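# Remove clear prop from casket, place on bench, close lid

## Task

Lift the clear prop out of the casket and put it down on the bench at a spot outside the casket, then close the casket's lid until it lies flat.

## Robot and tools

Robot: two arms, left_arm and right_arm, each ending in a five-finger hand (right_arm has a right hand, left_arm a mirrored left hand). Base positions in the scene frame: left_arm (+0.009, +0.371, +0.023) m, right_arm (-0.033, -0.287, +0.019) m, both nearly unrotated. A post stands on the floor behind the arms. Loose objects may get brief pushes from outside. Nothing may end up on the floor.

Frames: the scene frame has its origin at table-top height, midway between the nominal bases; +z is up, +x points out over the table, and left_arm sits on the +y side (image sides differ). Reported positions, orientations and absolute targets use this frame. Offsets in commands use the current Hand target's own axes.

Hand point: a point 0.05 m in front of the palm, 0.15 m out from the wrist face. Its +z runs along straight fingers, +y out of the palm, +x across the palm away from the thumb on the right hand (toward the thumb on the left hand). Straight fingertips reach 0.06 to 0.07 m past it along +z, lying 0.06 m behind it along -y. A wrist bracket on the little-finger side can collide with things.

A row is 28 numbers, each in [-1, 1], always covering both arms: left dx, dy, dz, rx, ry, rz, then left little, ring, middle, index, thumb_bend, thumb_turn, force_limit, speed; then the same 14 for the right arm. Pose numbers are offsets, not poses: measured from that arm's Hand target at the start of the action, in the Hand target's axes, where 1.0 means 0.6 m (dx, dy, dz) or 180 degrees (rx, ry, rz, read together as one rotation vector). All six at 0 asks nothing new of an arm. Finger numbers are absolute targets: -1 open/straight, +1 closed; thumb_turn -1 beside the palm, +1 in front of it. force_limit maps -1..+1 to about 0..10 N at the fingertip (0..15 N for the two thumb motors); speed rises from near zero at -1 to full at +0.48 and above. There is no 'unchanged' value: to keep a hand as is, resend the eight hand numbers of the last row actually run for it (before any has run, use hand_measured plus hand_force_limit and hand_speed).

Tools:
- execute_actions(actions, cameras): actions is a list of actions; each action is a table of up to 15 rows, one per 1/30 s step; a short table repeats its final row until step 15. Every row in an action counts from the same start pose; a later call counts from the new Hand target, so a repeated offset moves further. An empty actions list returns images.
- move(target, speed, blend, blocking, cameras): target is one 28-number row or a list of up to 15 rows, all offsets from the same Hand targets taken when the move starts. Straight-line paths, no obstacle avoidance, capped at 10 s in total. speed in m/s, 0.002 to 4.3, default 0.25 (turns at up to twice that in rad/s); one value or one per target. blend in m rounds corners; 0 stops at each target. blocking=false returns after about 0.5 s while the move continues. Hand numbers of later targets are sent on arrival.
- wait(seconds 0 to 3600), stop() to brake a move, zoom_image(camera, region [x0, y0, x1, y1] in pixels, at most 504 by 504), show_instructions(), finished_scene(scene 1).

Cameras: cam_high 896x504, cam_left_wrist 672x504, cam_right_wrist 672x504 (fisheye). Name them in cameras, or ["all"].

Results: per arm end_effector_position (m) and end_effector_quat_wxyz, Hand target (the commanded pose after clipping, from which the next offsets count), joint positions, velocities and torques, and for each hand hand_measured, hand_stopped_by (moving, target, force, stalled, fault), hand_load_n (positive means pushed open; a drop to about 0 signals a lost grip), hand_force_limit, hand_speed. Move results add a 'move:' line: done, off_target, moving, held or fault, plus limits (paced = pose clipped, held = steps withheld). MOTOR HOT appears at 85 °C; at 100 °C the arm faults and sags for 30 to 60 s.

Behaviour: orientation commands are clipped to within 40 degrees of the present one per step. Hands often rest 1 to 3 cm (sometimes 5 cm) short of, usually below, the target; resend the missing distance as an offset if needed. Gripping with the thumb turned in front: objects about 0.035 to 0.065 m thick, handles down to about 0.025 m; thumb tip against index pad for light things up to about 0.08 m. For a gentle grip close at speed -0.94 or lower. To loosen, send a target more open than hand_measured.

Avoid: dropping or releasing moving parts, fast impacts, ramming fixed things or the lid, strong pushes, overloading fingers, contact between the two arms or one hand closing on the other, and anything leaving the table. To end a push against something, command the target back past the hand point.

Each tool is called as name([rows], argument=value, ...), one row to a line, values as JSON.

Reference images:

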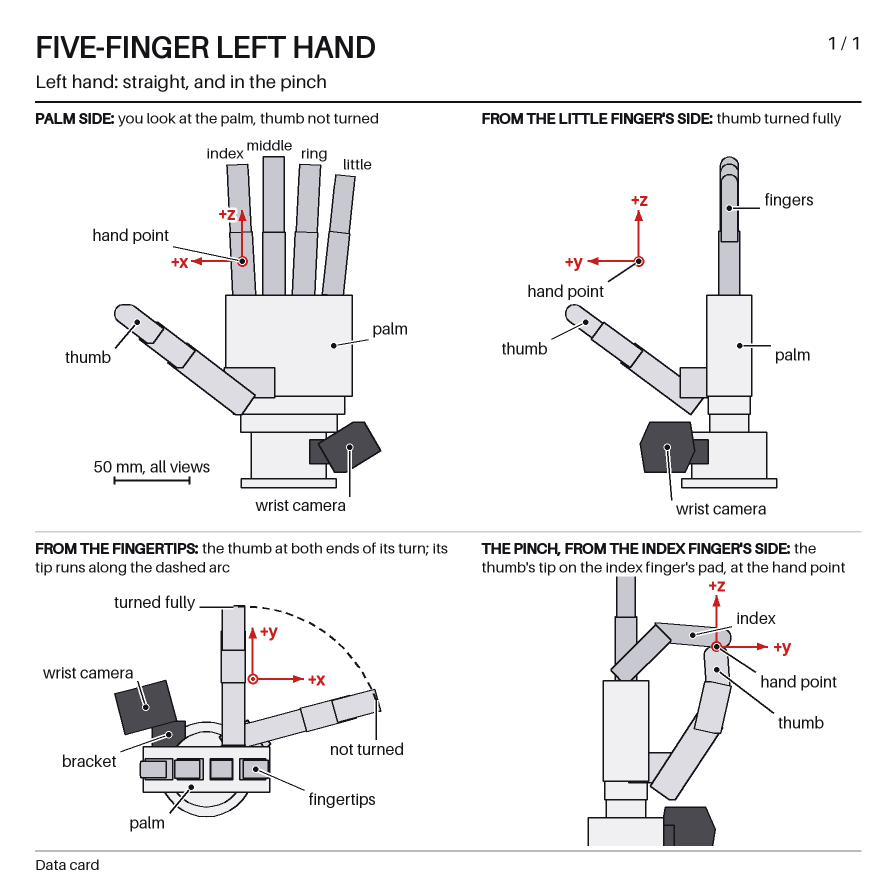

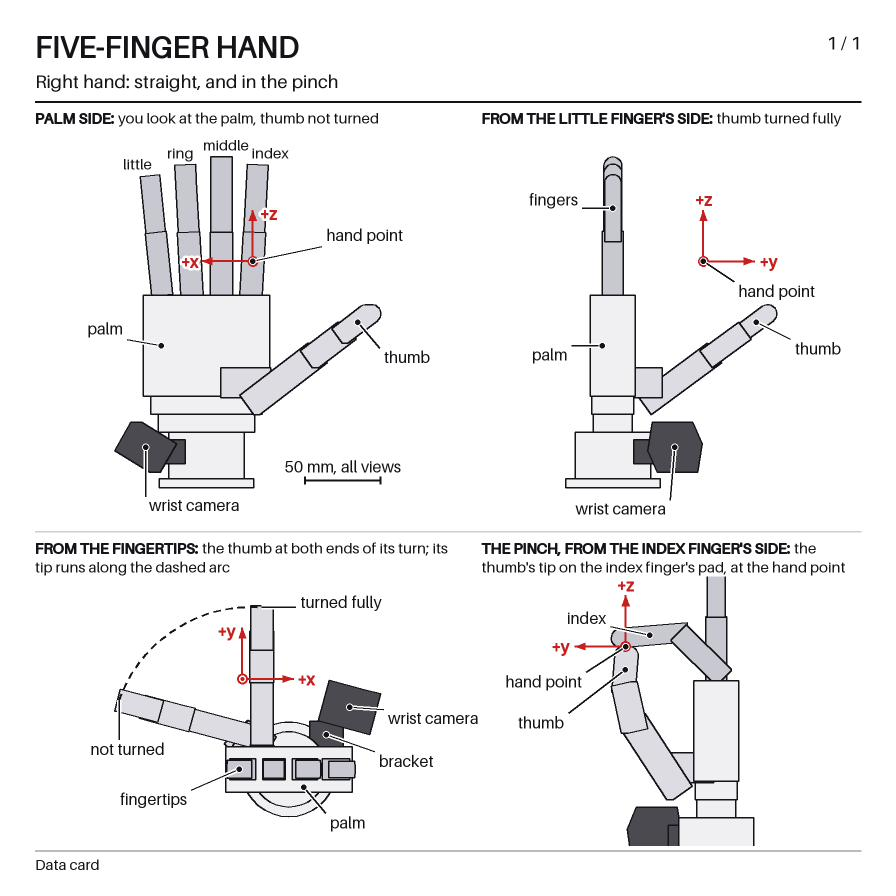

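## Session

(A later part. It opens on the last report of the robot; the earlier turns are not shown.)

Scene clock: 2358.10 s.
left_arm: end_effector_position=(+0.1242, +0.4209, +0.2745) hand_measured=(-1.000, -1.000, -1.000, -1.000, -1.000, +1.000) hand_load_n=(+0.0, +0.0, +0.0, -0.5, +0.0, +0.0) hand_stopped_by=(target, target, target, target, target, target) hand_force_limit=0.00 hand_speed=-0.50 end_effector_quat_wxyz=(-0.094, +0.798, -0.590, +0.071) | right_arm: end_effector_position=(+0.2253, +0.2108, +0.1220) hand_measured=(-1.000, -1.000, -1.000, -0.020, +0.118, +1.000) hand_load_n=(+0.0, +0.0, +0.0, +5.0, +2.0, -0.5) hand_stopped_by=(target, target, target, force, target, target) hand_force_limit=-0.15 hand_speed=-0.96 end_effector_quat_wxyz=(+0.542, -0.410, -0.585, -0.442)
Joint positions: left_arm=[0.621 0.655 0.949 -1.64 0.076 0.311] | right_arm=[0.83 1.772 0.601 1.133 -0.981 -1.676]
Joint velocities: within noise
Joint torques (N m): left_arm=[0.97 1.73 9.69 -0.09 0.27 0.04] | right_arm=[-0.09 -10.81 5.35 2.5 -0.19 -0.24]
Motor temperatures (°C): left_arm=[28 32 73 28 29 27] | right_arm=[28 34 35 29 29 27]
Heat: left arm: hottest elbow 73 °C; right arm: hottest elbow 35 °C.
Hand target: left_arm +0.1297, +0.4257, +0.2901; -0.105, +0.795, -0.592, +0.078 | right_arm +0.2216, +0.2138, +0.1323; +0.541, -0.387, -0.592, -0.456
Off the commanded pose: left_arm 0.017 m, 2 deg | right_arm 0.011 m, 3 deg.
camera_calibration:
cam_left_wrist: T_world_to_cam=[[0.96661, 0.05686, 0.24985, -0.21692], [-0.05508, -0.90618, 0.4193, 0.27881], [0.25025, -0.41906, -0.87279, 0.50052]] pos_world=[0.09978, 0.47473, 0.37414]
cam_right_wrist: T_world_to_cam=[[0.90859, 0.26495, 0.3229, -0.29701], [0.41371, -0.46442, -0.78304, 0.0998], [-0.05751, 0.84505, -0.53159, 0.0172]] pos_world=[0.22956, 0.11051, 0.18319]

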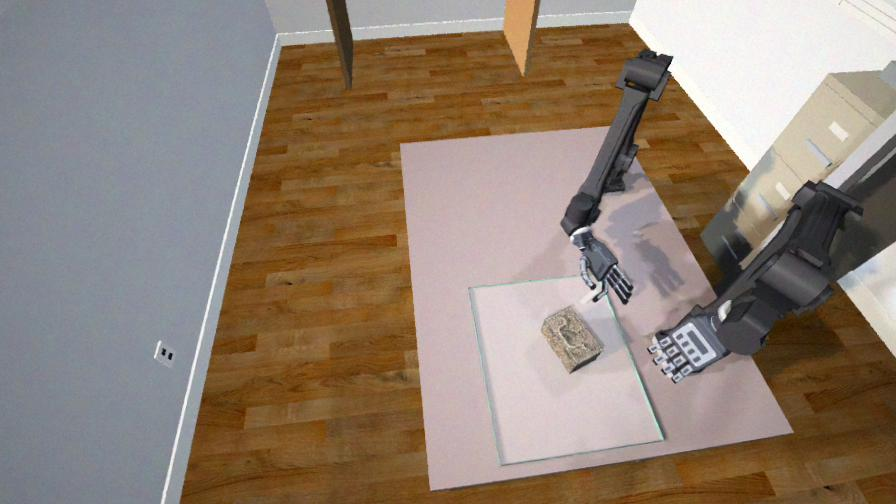

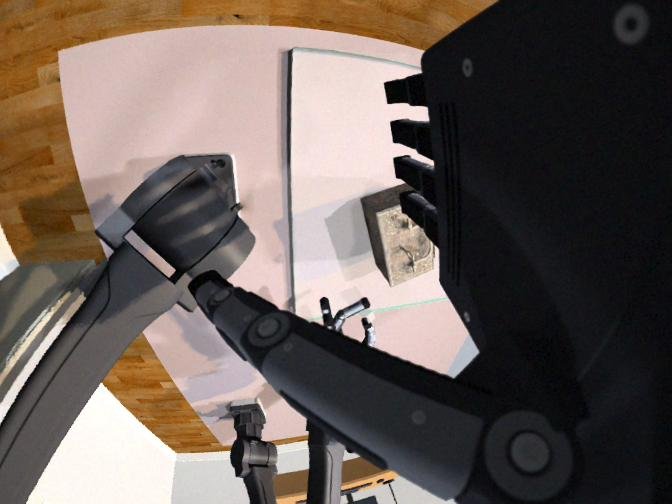

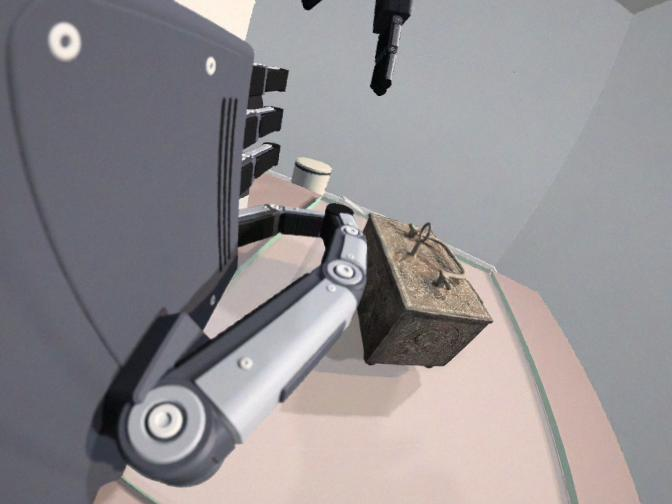

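zoom_image(camera="cam_high", region=[520, 240, 680, 400])

zoom_image(camera="cam_left_wrist", region=[280, 260, 440, 380])

zoom_image(camera="cam_right_wrist", region=[280, 160, 440, 280])

Scaled by 3.150 from the camera's image (finer frame: 1280x720).

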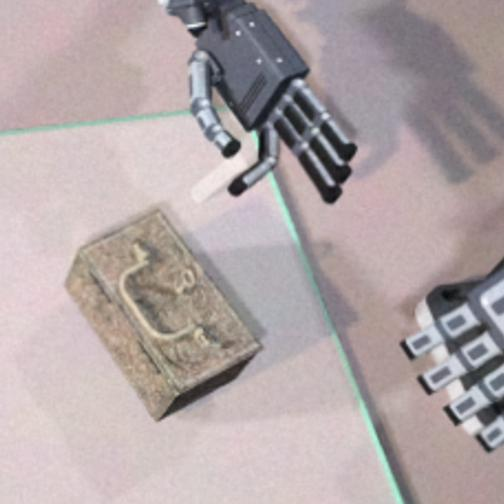

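Scaled by 3.150 from the camera's image (finer frame: 960x720).

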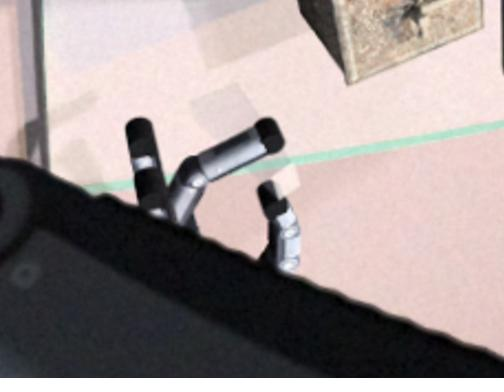

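Scaled by 3.150 from the camera's image (finer frame: 960x720).

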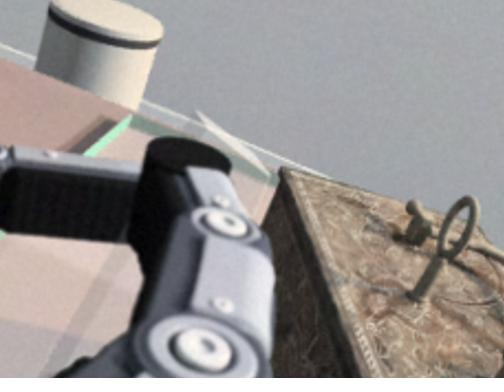

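zoom_image(camera="cam_right_wrist", region=[320, 180, 390, 240])

zoom_image(camera="cam_high", region=[570, 275, 620, 315])

zoom_image(camera="cam_left_wrist", region=[340, 290, 400, 340])

Scaled by 7.200 from the camera's image (finer frame: 960x720).

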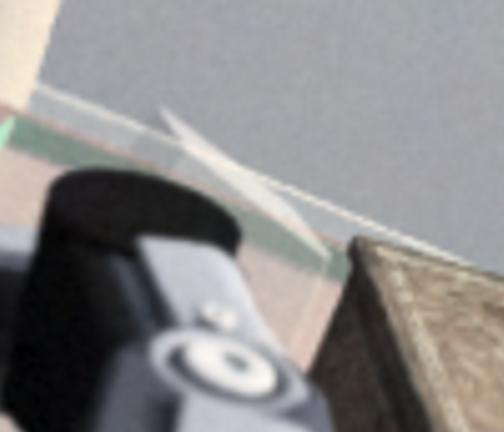

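Scaled by 10.080 from the camera's image (finer frame: 1280x720).

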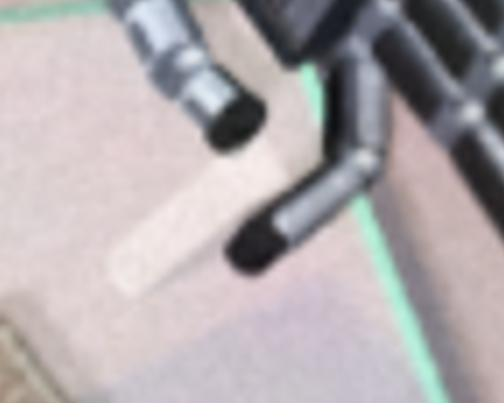

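Scaled by 8.400 from the camera's image (finer frame: 960x720).

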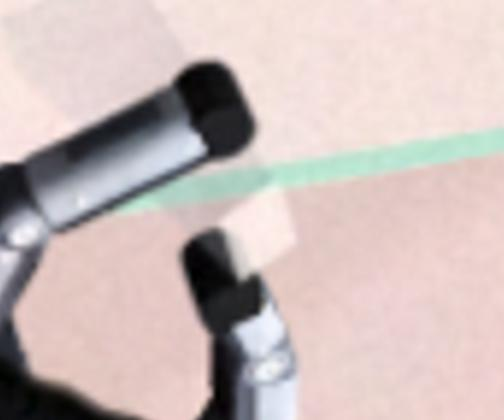

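move(target=[0,0,0,0,0,0,-1,-1,-1,-1,-1,1,0,-0.5,0,0,0,0,0.045,0,-1,-1,-1,0.15,0.12,1,-0.15,-0.96], speed=0.05, cameras=["all"])

zoom_image(camera="cam_high", region=[570, 275, 620, 315])

zoom_image(camera="cam_left_wrist", region=[320, 270, 400, 340])

Scene clock: 2449.37 s.
left_arm: end_effector_position=(+0.1242, +0.4209, +0.2745) hand_measured=(-1.000, -1.000, -1.000, -1.000, -1.000, +1.000) hand_load_n=(-0.5, +0.0, +0.0, +0.0, +0.0, +0.0) hand_stopped_by=(target, target, target, target, target, target) hand_force_limit=0.00 hand_speed=-0.50 end_effector_quat_wxyz=(-0.094, +0.798, -0.590, +0.071) | right_arm: end_effector_position=(+0.2160, +0.2099, +0.1181) hand_measured=(-1.000, -1.000, -1.000, -0.020, +0.118, +1.000) hand_load_n=(+0.0, +0.0, +0.0, +5.0, +2.0, -0.5) hand_stopped_by=(target, target, target, force, target, target) hand_force_limit=-0.15 hand_speed=-0.96 end_effector_quat_wxyz=(+0.581, -0.372, -0.555, -0.464)
Joint positions: left_arm=[0.621 0.655 0.949 -1.64 0.076 0.311] | right_arm=[0.83 1.933 0.601 1.53 -1.002 -1.487]
Joint torques (N m): left_arm=[0.79 1.67 9.7 -0.18 0.29 0.06] | right_arm=[-0.97 -11.52 5.39 2.37 0.03 0.02]
Motor temperatures (°C): left_arm=[28 32 74 28 29 27] | right_arm=[28 34 34 29 29 27]
Heat: left arm: hottest elbow 74 °C; right arm: hottest shoulder 34 °C.
Hand target: left_arm +0.1297, +0.4257, +0.2901; -0.105, +0.795, -0.592, +0.078 | right_arm +0.2216, +0.2138, +0.1323; +0.581, -0.354, -0.552, -0.482
Off the commanded pose: left_arm 0.017 m, 2 deg | right_arm 0.016 m, 3 deg.
joint sent to its limit (right arm) — joint 4 (wrist pitch), upper limit. The joint targets are off in position, not in orientation.
move: off_target (right_arm)
cam_left_wrist: T_world_to_cam=[[0.96661, 0.05686, 0.24985, -0.21692], [-0.05508, -0.90618, 0.4193, 0.27881], [0.25025, -0.41906, -0.87279, 0.50052]] pos_world=[0.09978, 0.47473, 0.37414]
cam_right_wrist: T_world_to_cam=[[0.90958, 0.2509, 0.33124, -0.2854], [0.40432, -0.35039, -0.84484, 0.08564], [-0.0959, 0.90237, -0.42015, -0.00156]] pos_world=[0.22481, 0.10302, 0.16623]

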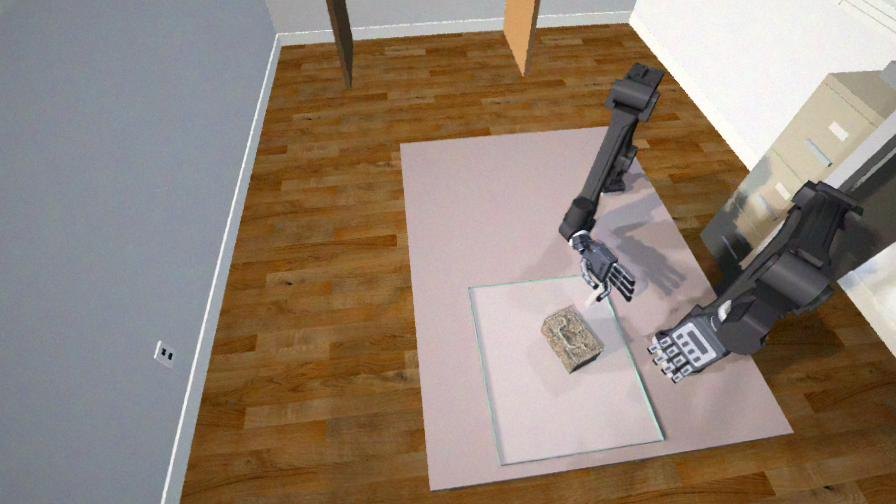

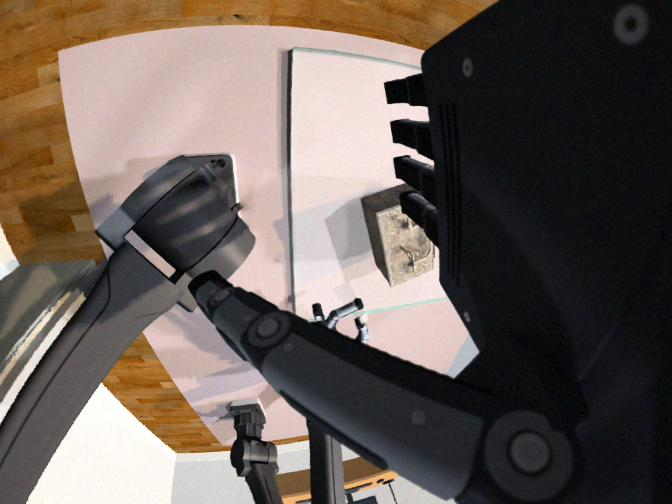

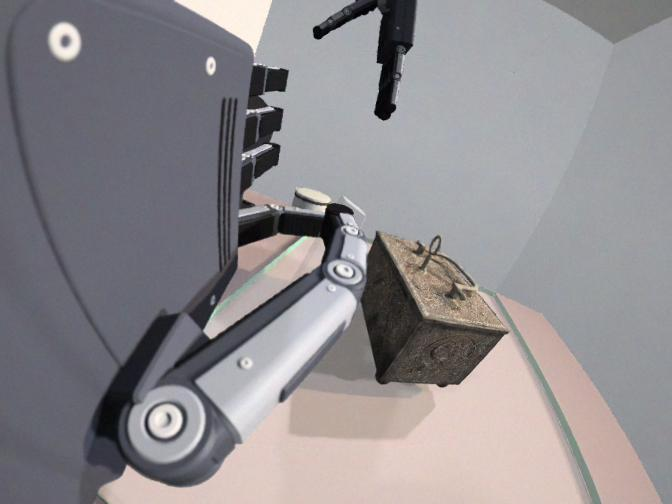

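Scaled by 10.080 from the camera's image (finer frame: 1280x720).

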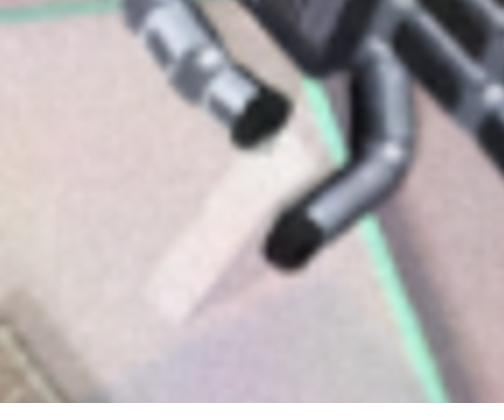

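Scaled by 6.300 from the camera's image (finer frame: 960x720).

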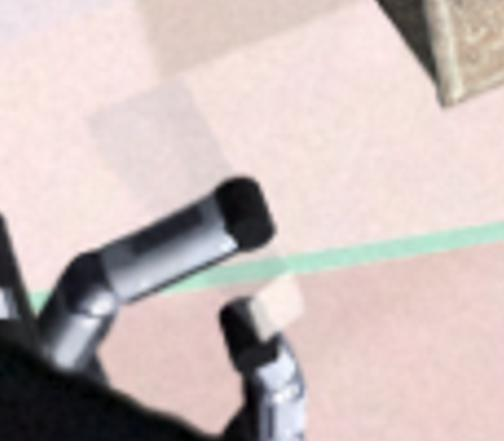

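move(target=[0,0,0,0,0,0,-1,-1,-1,-1,-1,1,0,-0.5,-0.02,0,0,0,0,0,-1,-1,-1,0.15,0.12,1,-0.15,-0.96], speed=0.04, cameras=["cam_high","cam_left_wrist"])

zoom_image(camera="cam_high", region=[570, 275, 620, 315])

zoom_image(camera="cam_left_wrist", region=[320, 270, 400, 340])

Scene clock: 2469.40 s.
left_arm: end_effector_position=(+0.1242, +0.4209, +0.2745) hand_measured=(-1.000, -1.000, -1.000, -1.000, -1.000, +1.000) hand_load_n=(+0.0, +0.0, +0.0, +0.0, +0.0, +0.0) hand_stopped_by=(target, target, target, target, target, target) hand_force_limit=0.00 hand_speed=-0.50 end_effector_quat_wxyz=(-0.094, +0.798, -0.590, +0.071) | right_arm: end_effector_position=(+0.2153, +0.2090, +0.1030) hand_measured=(-1.000, -1.000, -1.000, -0.020, +0.118, +1.000) hand_load_n=(+0.0, +0.0, +0.0, +5.5, +2.0, -0.5) hand_stopped_by=(target, target, target, force, target, target) hand_force_limit=-0.15 hand_speed=-0.96 end_effector_quat_wxyz=(+0.582, -0.383, -0.555, -0.455)
Joint positions: left_arm=[0.621 0.655 0.949 -1.64 0.076 0.311] | right_arm=[0.83 1.962 0.601 1.53 -1.002 -1.487]
Joint torques (N m): left_arm=[0.97 1.49 9.72 -0.23 0.29 0.03] | right_arm=[-0.79 -11.75 5.79 2.36 0.06 -0.18]
Motor temperatures (°C): left_arm=[28 32 74 28 29 27] | right_arm=[28 34 34 29 29 27]
Heat: left arm: hottest elbow 74 °C; right arm: hottest shoulder 34 °C.
Hand target: left_arm +0.1297, +0.4257, +0.2901; -0.105, +0.795, -0.592, +0.078 | right_arm +0.2225, +0.2158, +0.1205; +0.581, -0.354, -0.552, -0.482
Off the commanded pose: left_arm 0.017 m, 2 deg | right_arm 0.020 m, 5 deg.
joint sent to its limit (right arm) — joint 4 (wrist pitch), upper limit. The joint targets are off in position, not in orientation.
move: off_target (right_arm)
cam_left_wrist: T_world_to_cam=[[0.96661, 0.05686, 0.24985, -0.21692], [-0.05508, -0.90618, 0.4193, 0.27881], [0.25025, -0.41906, -0.87279, 0.50052]] pos_world=[0.09978, 0.47473, 0.37414]

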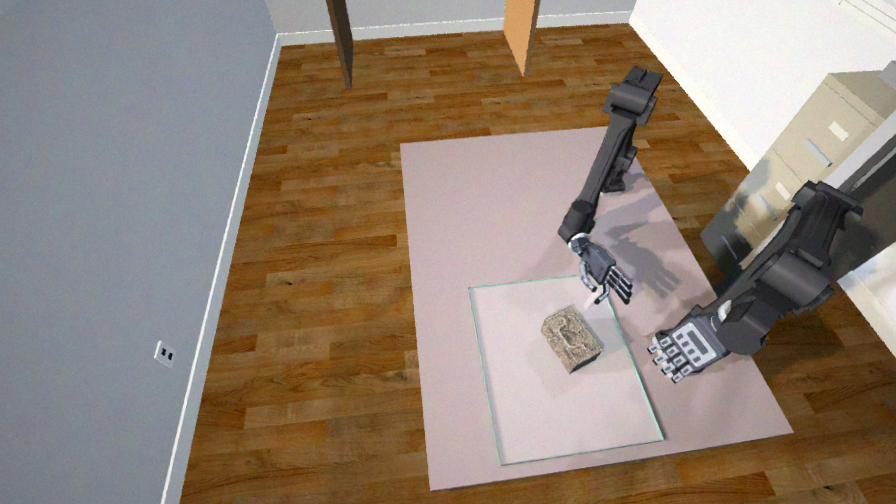

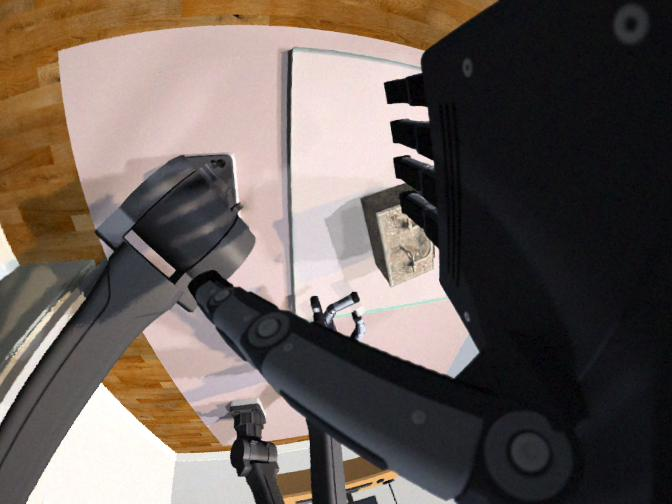

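Scaled by 10.080 from the camera's image (finer frame: 1280x720).

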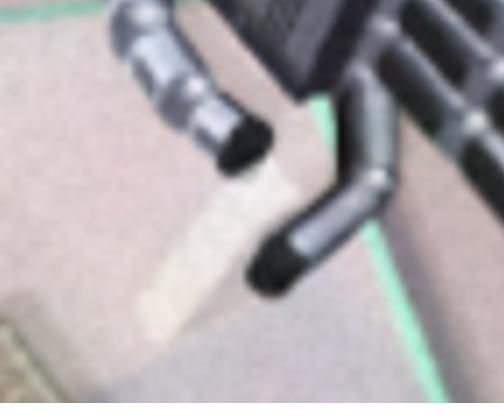

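Scaled by 6.300 from the camera's image (finer frame: 960x720).

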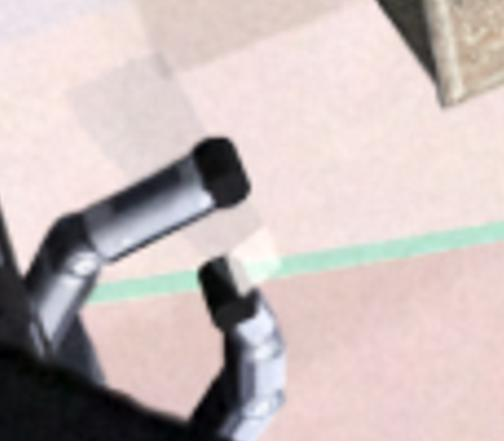

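move(target=[0,0,0,0,0,0,-1,-1,-1,-1,-1,1,0,-0.5,-0.008,0,0,0,0,0,-1,-1,-1,0.15,0.12,1,-0.15,-0.96], speed=0.03, cameras=["cam_high","cam_left_wrist"])

zoom_image(camera="cam_high", region=[570, 275, 620, 315])

zoom_image(camera="cam_left_wrist", region=[320, 270, 400, 340])

Scene clock: 2486.73 s.
left_arm: end_effector_position=(+0.1242, +0.4209, +0.2745) hand_measured=(-1.000, -1.000, -1.000, -1.000, -1.000, +1.000) hand_load_n=(+0.0, +0.0, +0.0, +0.0, +0.0, +0.0) hand_stopped_by=(target, target, target, target, target, target) hand_force_limit=0.00 hand_speed=-0.50 end_effector_quat_wxyz=(-0.094, +0.798, -0.590, +0.071) | right_arm: end_effector_position=(+0.2150, +0.2086, +0.0975) hand_measured=(-1.000, -1.000, -1.000, -0.020, +0.118, +1.000) hand_load_n=(+0.0, +0.0, +0.0, +5.0, +2.0, -0.5) hand_stopped_by=(target, target, target, force, target, target) hand_force_limit=-0.15 hand_speed=-0.96 end_effector_quat_wxyz=(+0.582, -0.387, -0.555, -0.451)
Joint positions: left_arm=[0.621 0.655 0.949 -1.64 0.076 0.311] | right_arm=[0.83 1.973 0.601 1.53 -1.002 -1.487]
Joint torques (N m): left_arm=[0.79 1.73 9.69 -0.21 0.32 0.04] | right_arm=[-0.67 -11.69 5.98 2.37 0.07 -0.24]
Motor temperatures (°C): left_arm=[28 32 74 28 29 27] | right_arm=[28 34 34 29 29 27]
Heat: left arm: hottest elbow 74 °C; right arm: hottest shoulder 34 °C.
Hand target: left_arm +0.1297, +0.4257, +0.2901; -0.105, +0.795, -0.592, +0.078 | right_arm +0.2228, +0.2166, +0.1158; +0.581, -0.354, -0.552, -0.482
Off the commanded pose: left_arm 0.017 m, 2 deg | right_arm 0.021 m, 5 deg.
joint sent to its limit (right arm) — joint 4 (wrist pitch), upper limit. The joint targets are off in position, not in orientation.
move: off_target (right_arm)
cam_left_wrist: T_world_to_cam=[[0.96661, 0.05686, 0.24985, -0.21692], [-0.05508, -0.90618, 0.4193, 0.27881], [0.25025, -0.41906, -0.87279, 0.50052]] pos_world=[0.09978, 0.47473, 0.37414]

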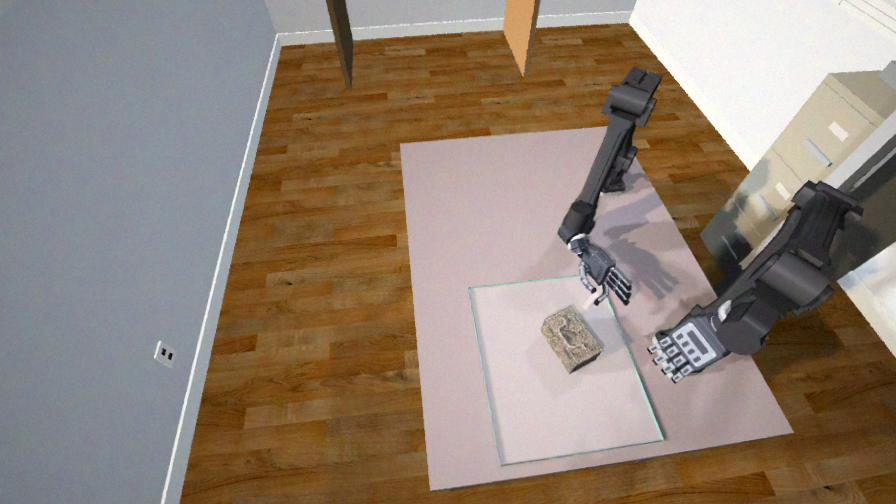

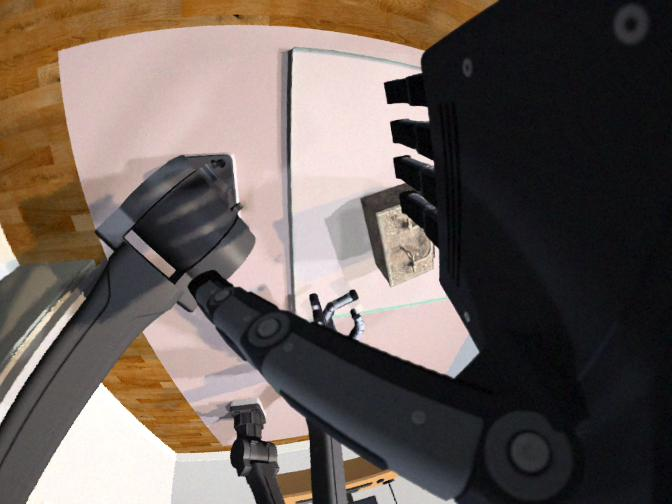

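Scaled by 10.080 from the camera's image (finer frame: 1280x720).

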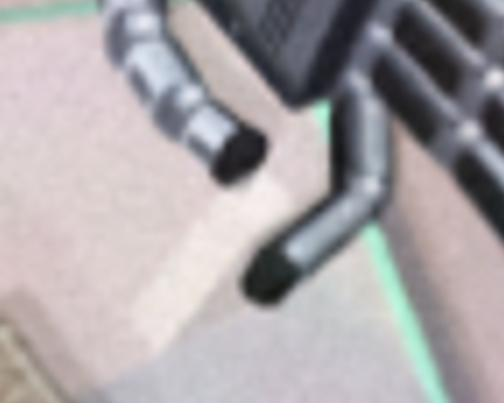

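Scaled by 6.300 from the camera's image (finer frame: 960x720).

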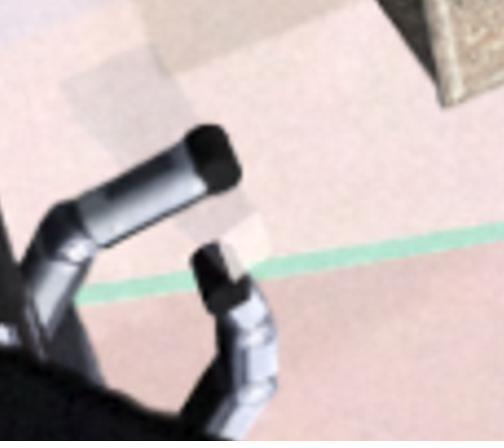

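move(target=[0,0,0,0,0,0,-1,-1,-1,-1,-1,1,0,-0.5,-0.008,0,0,0,0,0,-1,-1,-1,0.15,0.12,1,-0.15,-0.96], speed=0.03, cameras=["cam_high","cam_left_wrist"])

zoom_image(camera="cam_high", region=[570, 275, 620, 315])

zoom_image(camera="cam_left_wrist", region=[320, 270, 400, 340])

Scene clock: 2495.30 s.
left_arm: end_effector_position=(+0.1242, +0.4209, +0.2745) hand_measured=(-1.000, -1.000, -1.000, -1.000, -1.000, +1.000) hand_load_n=(+0.0, +0.0, +0.0, +0.0, +0.0, +0.0) hand_stopped_by=(target, target, target, target, target, target) hand_force_limit=0.00 hand_speed=-0.50 end_effector_quat_wxyz=(-0.094, +0.798, -0.590, +0.071) | right_arm: end_effector_position=(+0.2146, +0.2081, +0.0913) hand_measured=(-1.000, -1.000, -1.000, -0.020, +0.118, +1.000) hand_load_n=(-0.5, +0.0, +0.0, +5.0, +2.0, -0.5) hand_stopped_by=(target, target, target, force, target, target) hand_force_limit=-0.15 hand_speed=-0.96 end_effector_quat_wxyz=(+0.582, -0.391, -0.555, -0.448)
Joint positions: left_arm=[0.621 0.655 0.949 -1.64 0.076 0.311] | right_arm=[0.83 1.985 0.601 1.53 -1.002 -1.49]
Joint torques (N m): left_arm=[0.67 1.85 9.74 -0.14 0.29 0.02] | right_arm=[-0.62 -11.69 6.19 2.39 0.06 -0.27]
Motor temperatures (°C): left_arm=[28 32 74 28 29 27] | right_arm=[28 34 34 29 29 27]
Heat: left arm: hottest elbow 74 °C; right arm: hottest shoulder 34 °C.
Hand target: left_arm +0.1297, +0.4257, +0.2901; -0.105, +0.795, -0.592, +0.078 | right_arm +0.2232, +0.2175, +0.1111; +0.581, -0.354, -0.552, -0.482
Off the commanded pose: left_arm 0.017 m, 2 deg | right_arm 0.023 m, 6 deg.
joint sent to its limit (right arm) — joint 4 (wrist pitch), upper limit. The joint targets are off in position and orientation.
move: off_target (right_arm)
cam_left_wrist: T_world_to_cam=[[0.96661, 0.05686, 0.24985, -0.21692], [-0.05508, -0.90618, 0.4193, 0.27881], [0.25025, -0.41906, -0.87279, 0.50052]] pos_world=[0.09978, 0.47473, 0.37414]

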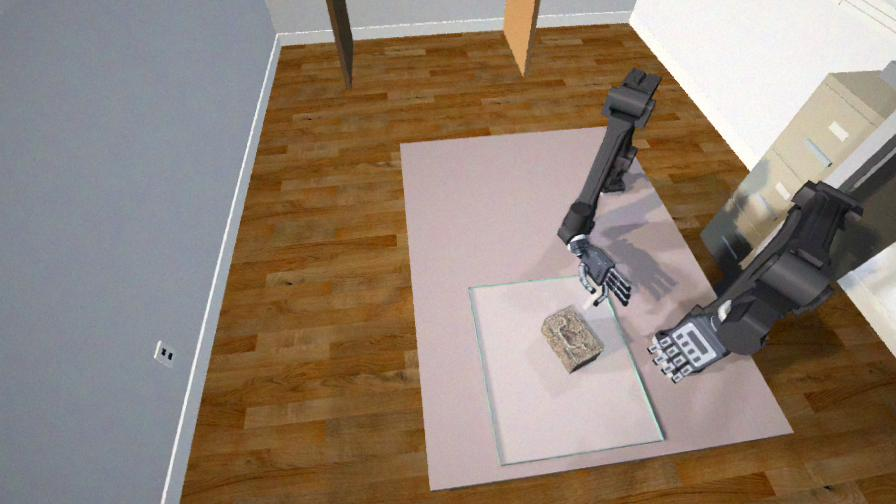

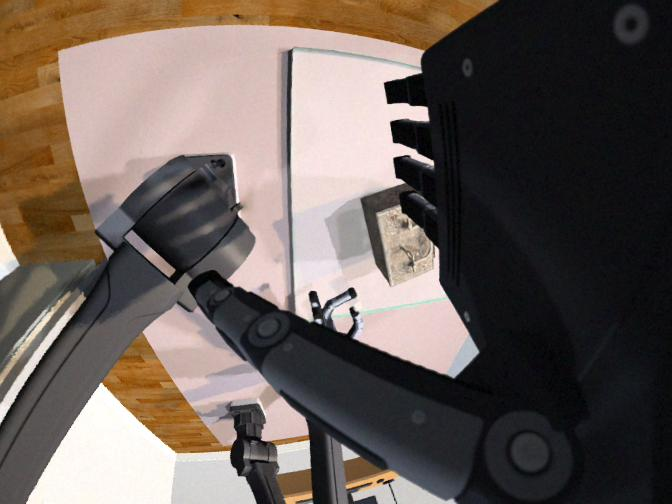

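Scaled by 10.080 from the camera's image (finer frame: 1280x720).

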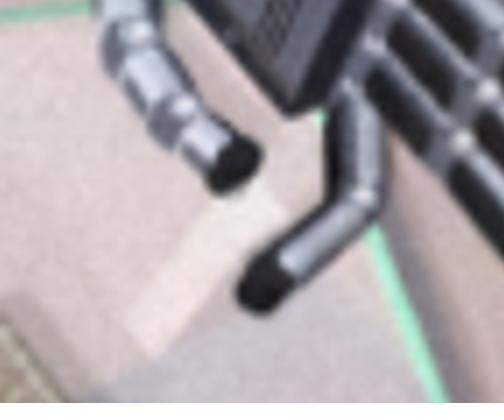

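Scaled by 6.300 from the camera's image (finer frame: 960x720).

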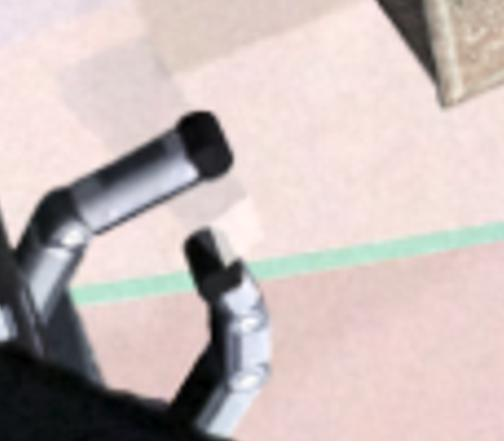

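move(target=[0,0,0,0,0,0,-1,-1,-1,-1,-1,1,0,-0.5,-0.008,0,0,0,0,0,-1,-1,-1,0.15,0.12,1,-0.15,-0.96], speed=0.03, cameras=["cam_high","cam_left_wrist"])

zoom_image(camera="cam_high", region=[570, 275, 620, 315])

zoom_image(camera="cam_left_wrist", region=[320, 270, 400, 340])

Scene clock: 2507.03 s.
left_arm: end_effector_position=(+0.1242, +0.4209, +0.2745) hand_measured=(-1.000, -1.000, -1.000, -1.000, -1.000, +1.000) hand_load_n=(+0.0, +0.0, +0.0, +0.0, +0.0, +0.0) hand_stopped_by=(target, target, target, target, target, target) hand_force_limit=0.00 hand_speed=-0.50 end_effector_quat_wxyz=(-0.094, +0.798, -0.590, +0.071) | right_arm: end_effector_position=(+0.2144, +0.2076, +0.0863) hand_measured=(-1.000, -1.000, -1.000, -0.020, +0.118, +1.000) hand_load_n=(+0.0, +0.0, +0.0, +5.0, +2.0, +0.0) hand_stopped_by=(target, target, target, force, target, target) hand_force_limit=-0.15 hand_speed=-0.96 end_effector_quat_wxyz=(+0.581, -0.393, -0.556, -0.446)
Joint positions: left_arm=[0.621 0.655 0.949 -1.64 0.076 0.311] | right_arm=[0.83 1.996 0.601 1.53 -1.002 -1.498]
Joint torques (N m): left_arm=[0.85 1.49 9.66 -0.08 0.27 0.03] | right_arm=[-0.56 -11.75 6.38 2.36 0.06 -0.27]
Motor temperatures (°C): left_arm=[28 32 74 28 29 27] | right_arm=[28 34 34 29 29 27]
Heat: left arm: hottest elbow 74 °C; right arm: hottest shoulder 34 °C.
Hand target: left_arm +0.1297, +0.4257, +0.2901; -0.105, +0.795, -0.592, +0.078 | right_arm +0.2235, +0.2183, +0.1064; +0.581, -0.354, -0.552, -0.482
Off the commanded pose: left_arm 0.017 m, 2 deg | right_arm 0.024 m, 6 deg.
joint sent to its limit (right arm) — joint 4 (wrist pitch), upper limit. The joint targets are off in position and orientation.
move: off_target (right_arm)
cam_left_wrist: T_world_to_cam=[[0.96661, 0.05686, 0.24985, -0.21692], [-0.05508, -0.90618, 0.4193, 0.27881], [0.25025, -0.41906, -0.87279, 0.50052]] pos_world=[0.09978, 0.47473, 0.37414]

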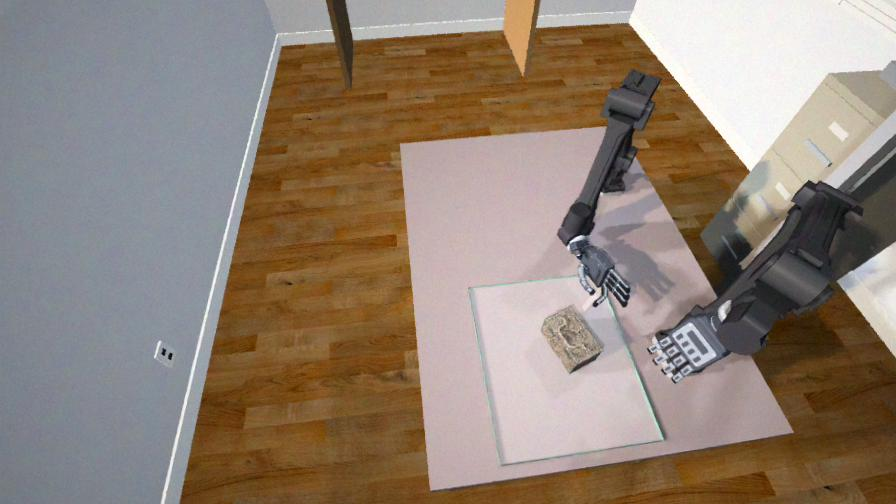

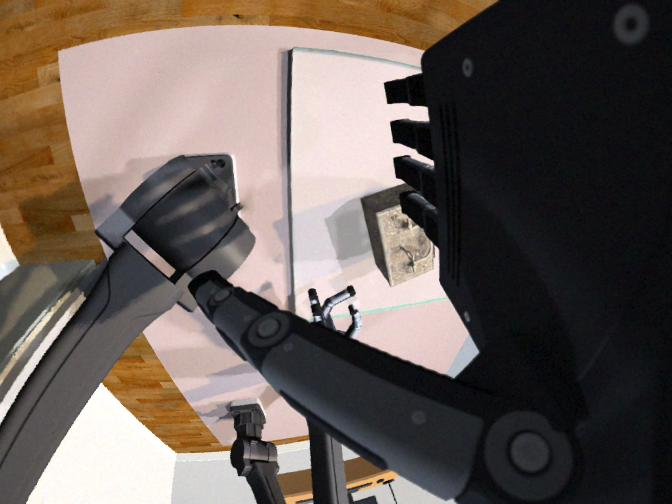

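Scaled by 10.080 from the camera's image (finer frame: 1280x720).

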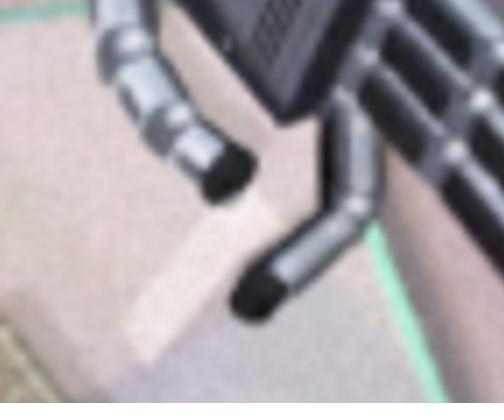

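Scaled by 6.300 from the camera's image (finer frame: 960x720).

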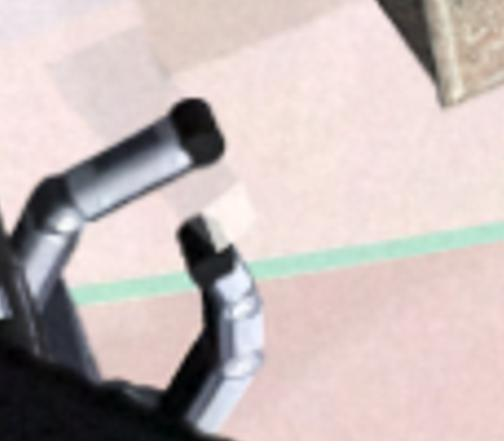

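move(target=[0,0,0,0,0,0,-1,-1,-1,-1,-1,1,0,-0.5,-0.006,0,0,0,0,0,-1,-1,-1,0.15,0.12,1,-0.15,-0.96], speed=0.03, cameras=["cam_high","cam_left_wrist"])

zoom_image(camera="cam_high", region=[570, 275, 620, 315])

zoom_image(camera="cam_left_wrist", region=[320, 270, 400, 340])

Scene clock: 2520.70 s.
left_arm: end_effector_position=(+0.1242, +0.4209, +0.2745) hand_measured=(-1.000, -1.000, -1.000, -1.000, -1.000, +1.000) hand_load_n=(+0.0, +0.0, +0.0, +0.0, +0.0, +0.0) hand_stopped_by=(target, target, target, target, target, target) hand_force_limit=0.00 hand_speed=-0.50 end_effector_quat_wxyz=(-0.094, +0.798, -0.590, +0.071) | right_arm: end_effector_position=(+0.2156, +0.2090, +0.0836) hand_measured=(-1.000, -1.000, -1.000, -0.020, +0.118, +1.000) hand_load_n=(+0.0, +0.0, +0.0, +5.0, +2.0, +0.0) hand_stopped_by=(target, target, target, force, target, target) hand_force_limit=-0.15 hand_speed=-0.96 end_effector_quat_wxyz=(+0.580, -0.392, -0.557, -0.447)
Joint positions: left_arm=[0.621 0.655 0.949 -1.64 0.076 0.311] | right_arm=[0.83 2.005 0.608 1.53 -1.002 -1.502]
Joint torques (N m): left_arm=[0.79 1.73 9.7 -0.2 0.32 0.07] | right_arm=[-0.5 -11.81 6.02 2.41 0.06 -0.28]
Motor temperatures (°C): left_arm=[28 32 74 28 29 27] | right_arm=[28 35 34 29 29 27]
Heat: left arm: hottest elbow 74 °C; right arm: hottest shoulder 35 °C.
Hand target: left_arm +0.1297, +0.4257, +0.2901; -0.105, +0.795, -0.592, +0.078 | right_arm +0.2238, +0.2189, +0.1028; +0.581, -0.354, -0.552, -0.482
Off the commanded pose: left_arm 0.017 m, 2 deg | right_arm 0.023 m, 6 deg.
joint sent to its limit (right arm) — joint 4 (wrist pitch), upper limit. The joint targets are off in position and orientation.
move: off_target (right_arm)
cam_left_wrist: T_world_to_cam=[[0.96661, 0.05686, 0.24985, -0.21692], [-0.05508, -0.90618, 0.4193, 0.27881], [0.25025, -0.41906, -0.87279, 0.50052]] pos_world=[0.09978, 0.47473, 0.37414]

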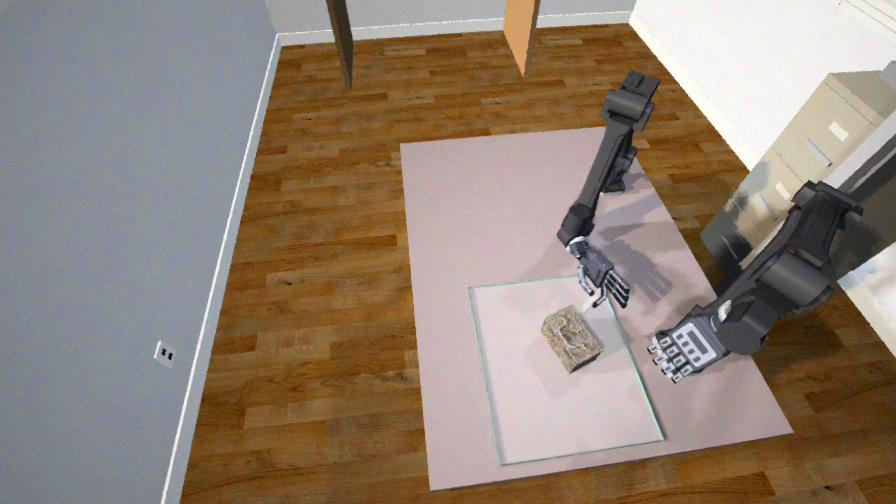

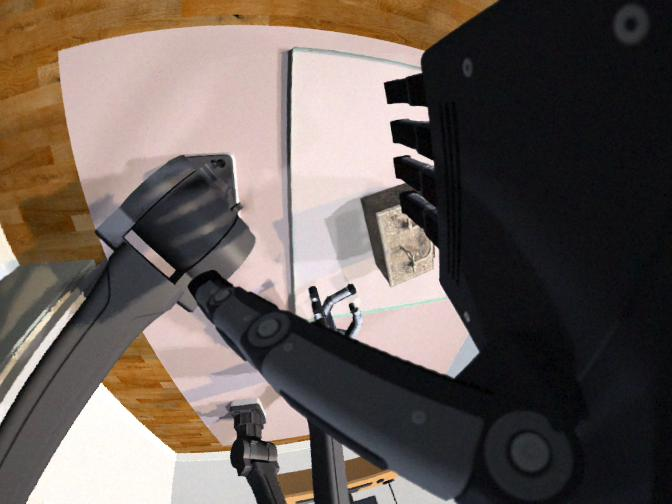

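Scaled by 10.080 from the camera's image (finer frame: 1280x720).

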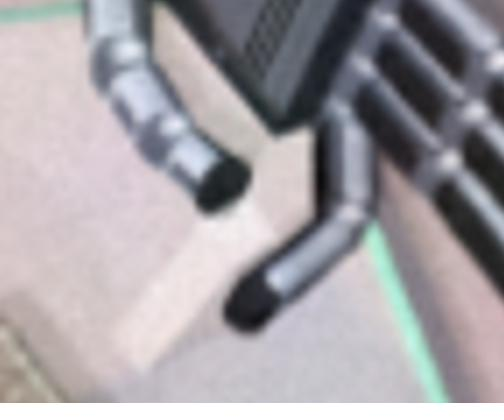

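Scaled by 6.300 from the camera's image (finer frame: 960x720).

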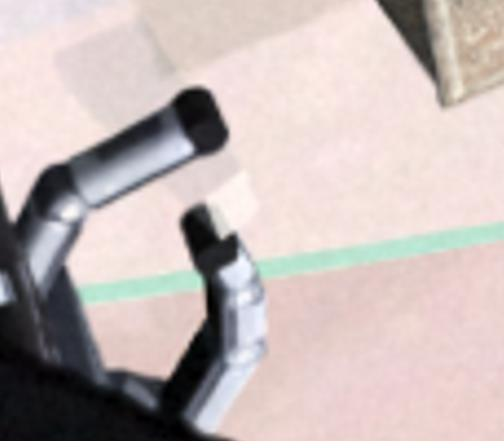

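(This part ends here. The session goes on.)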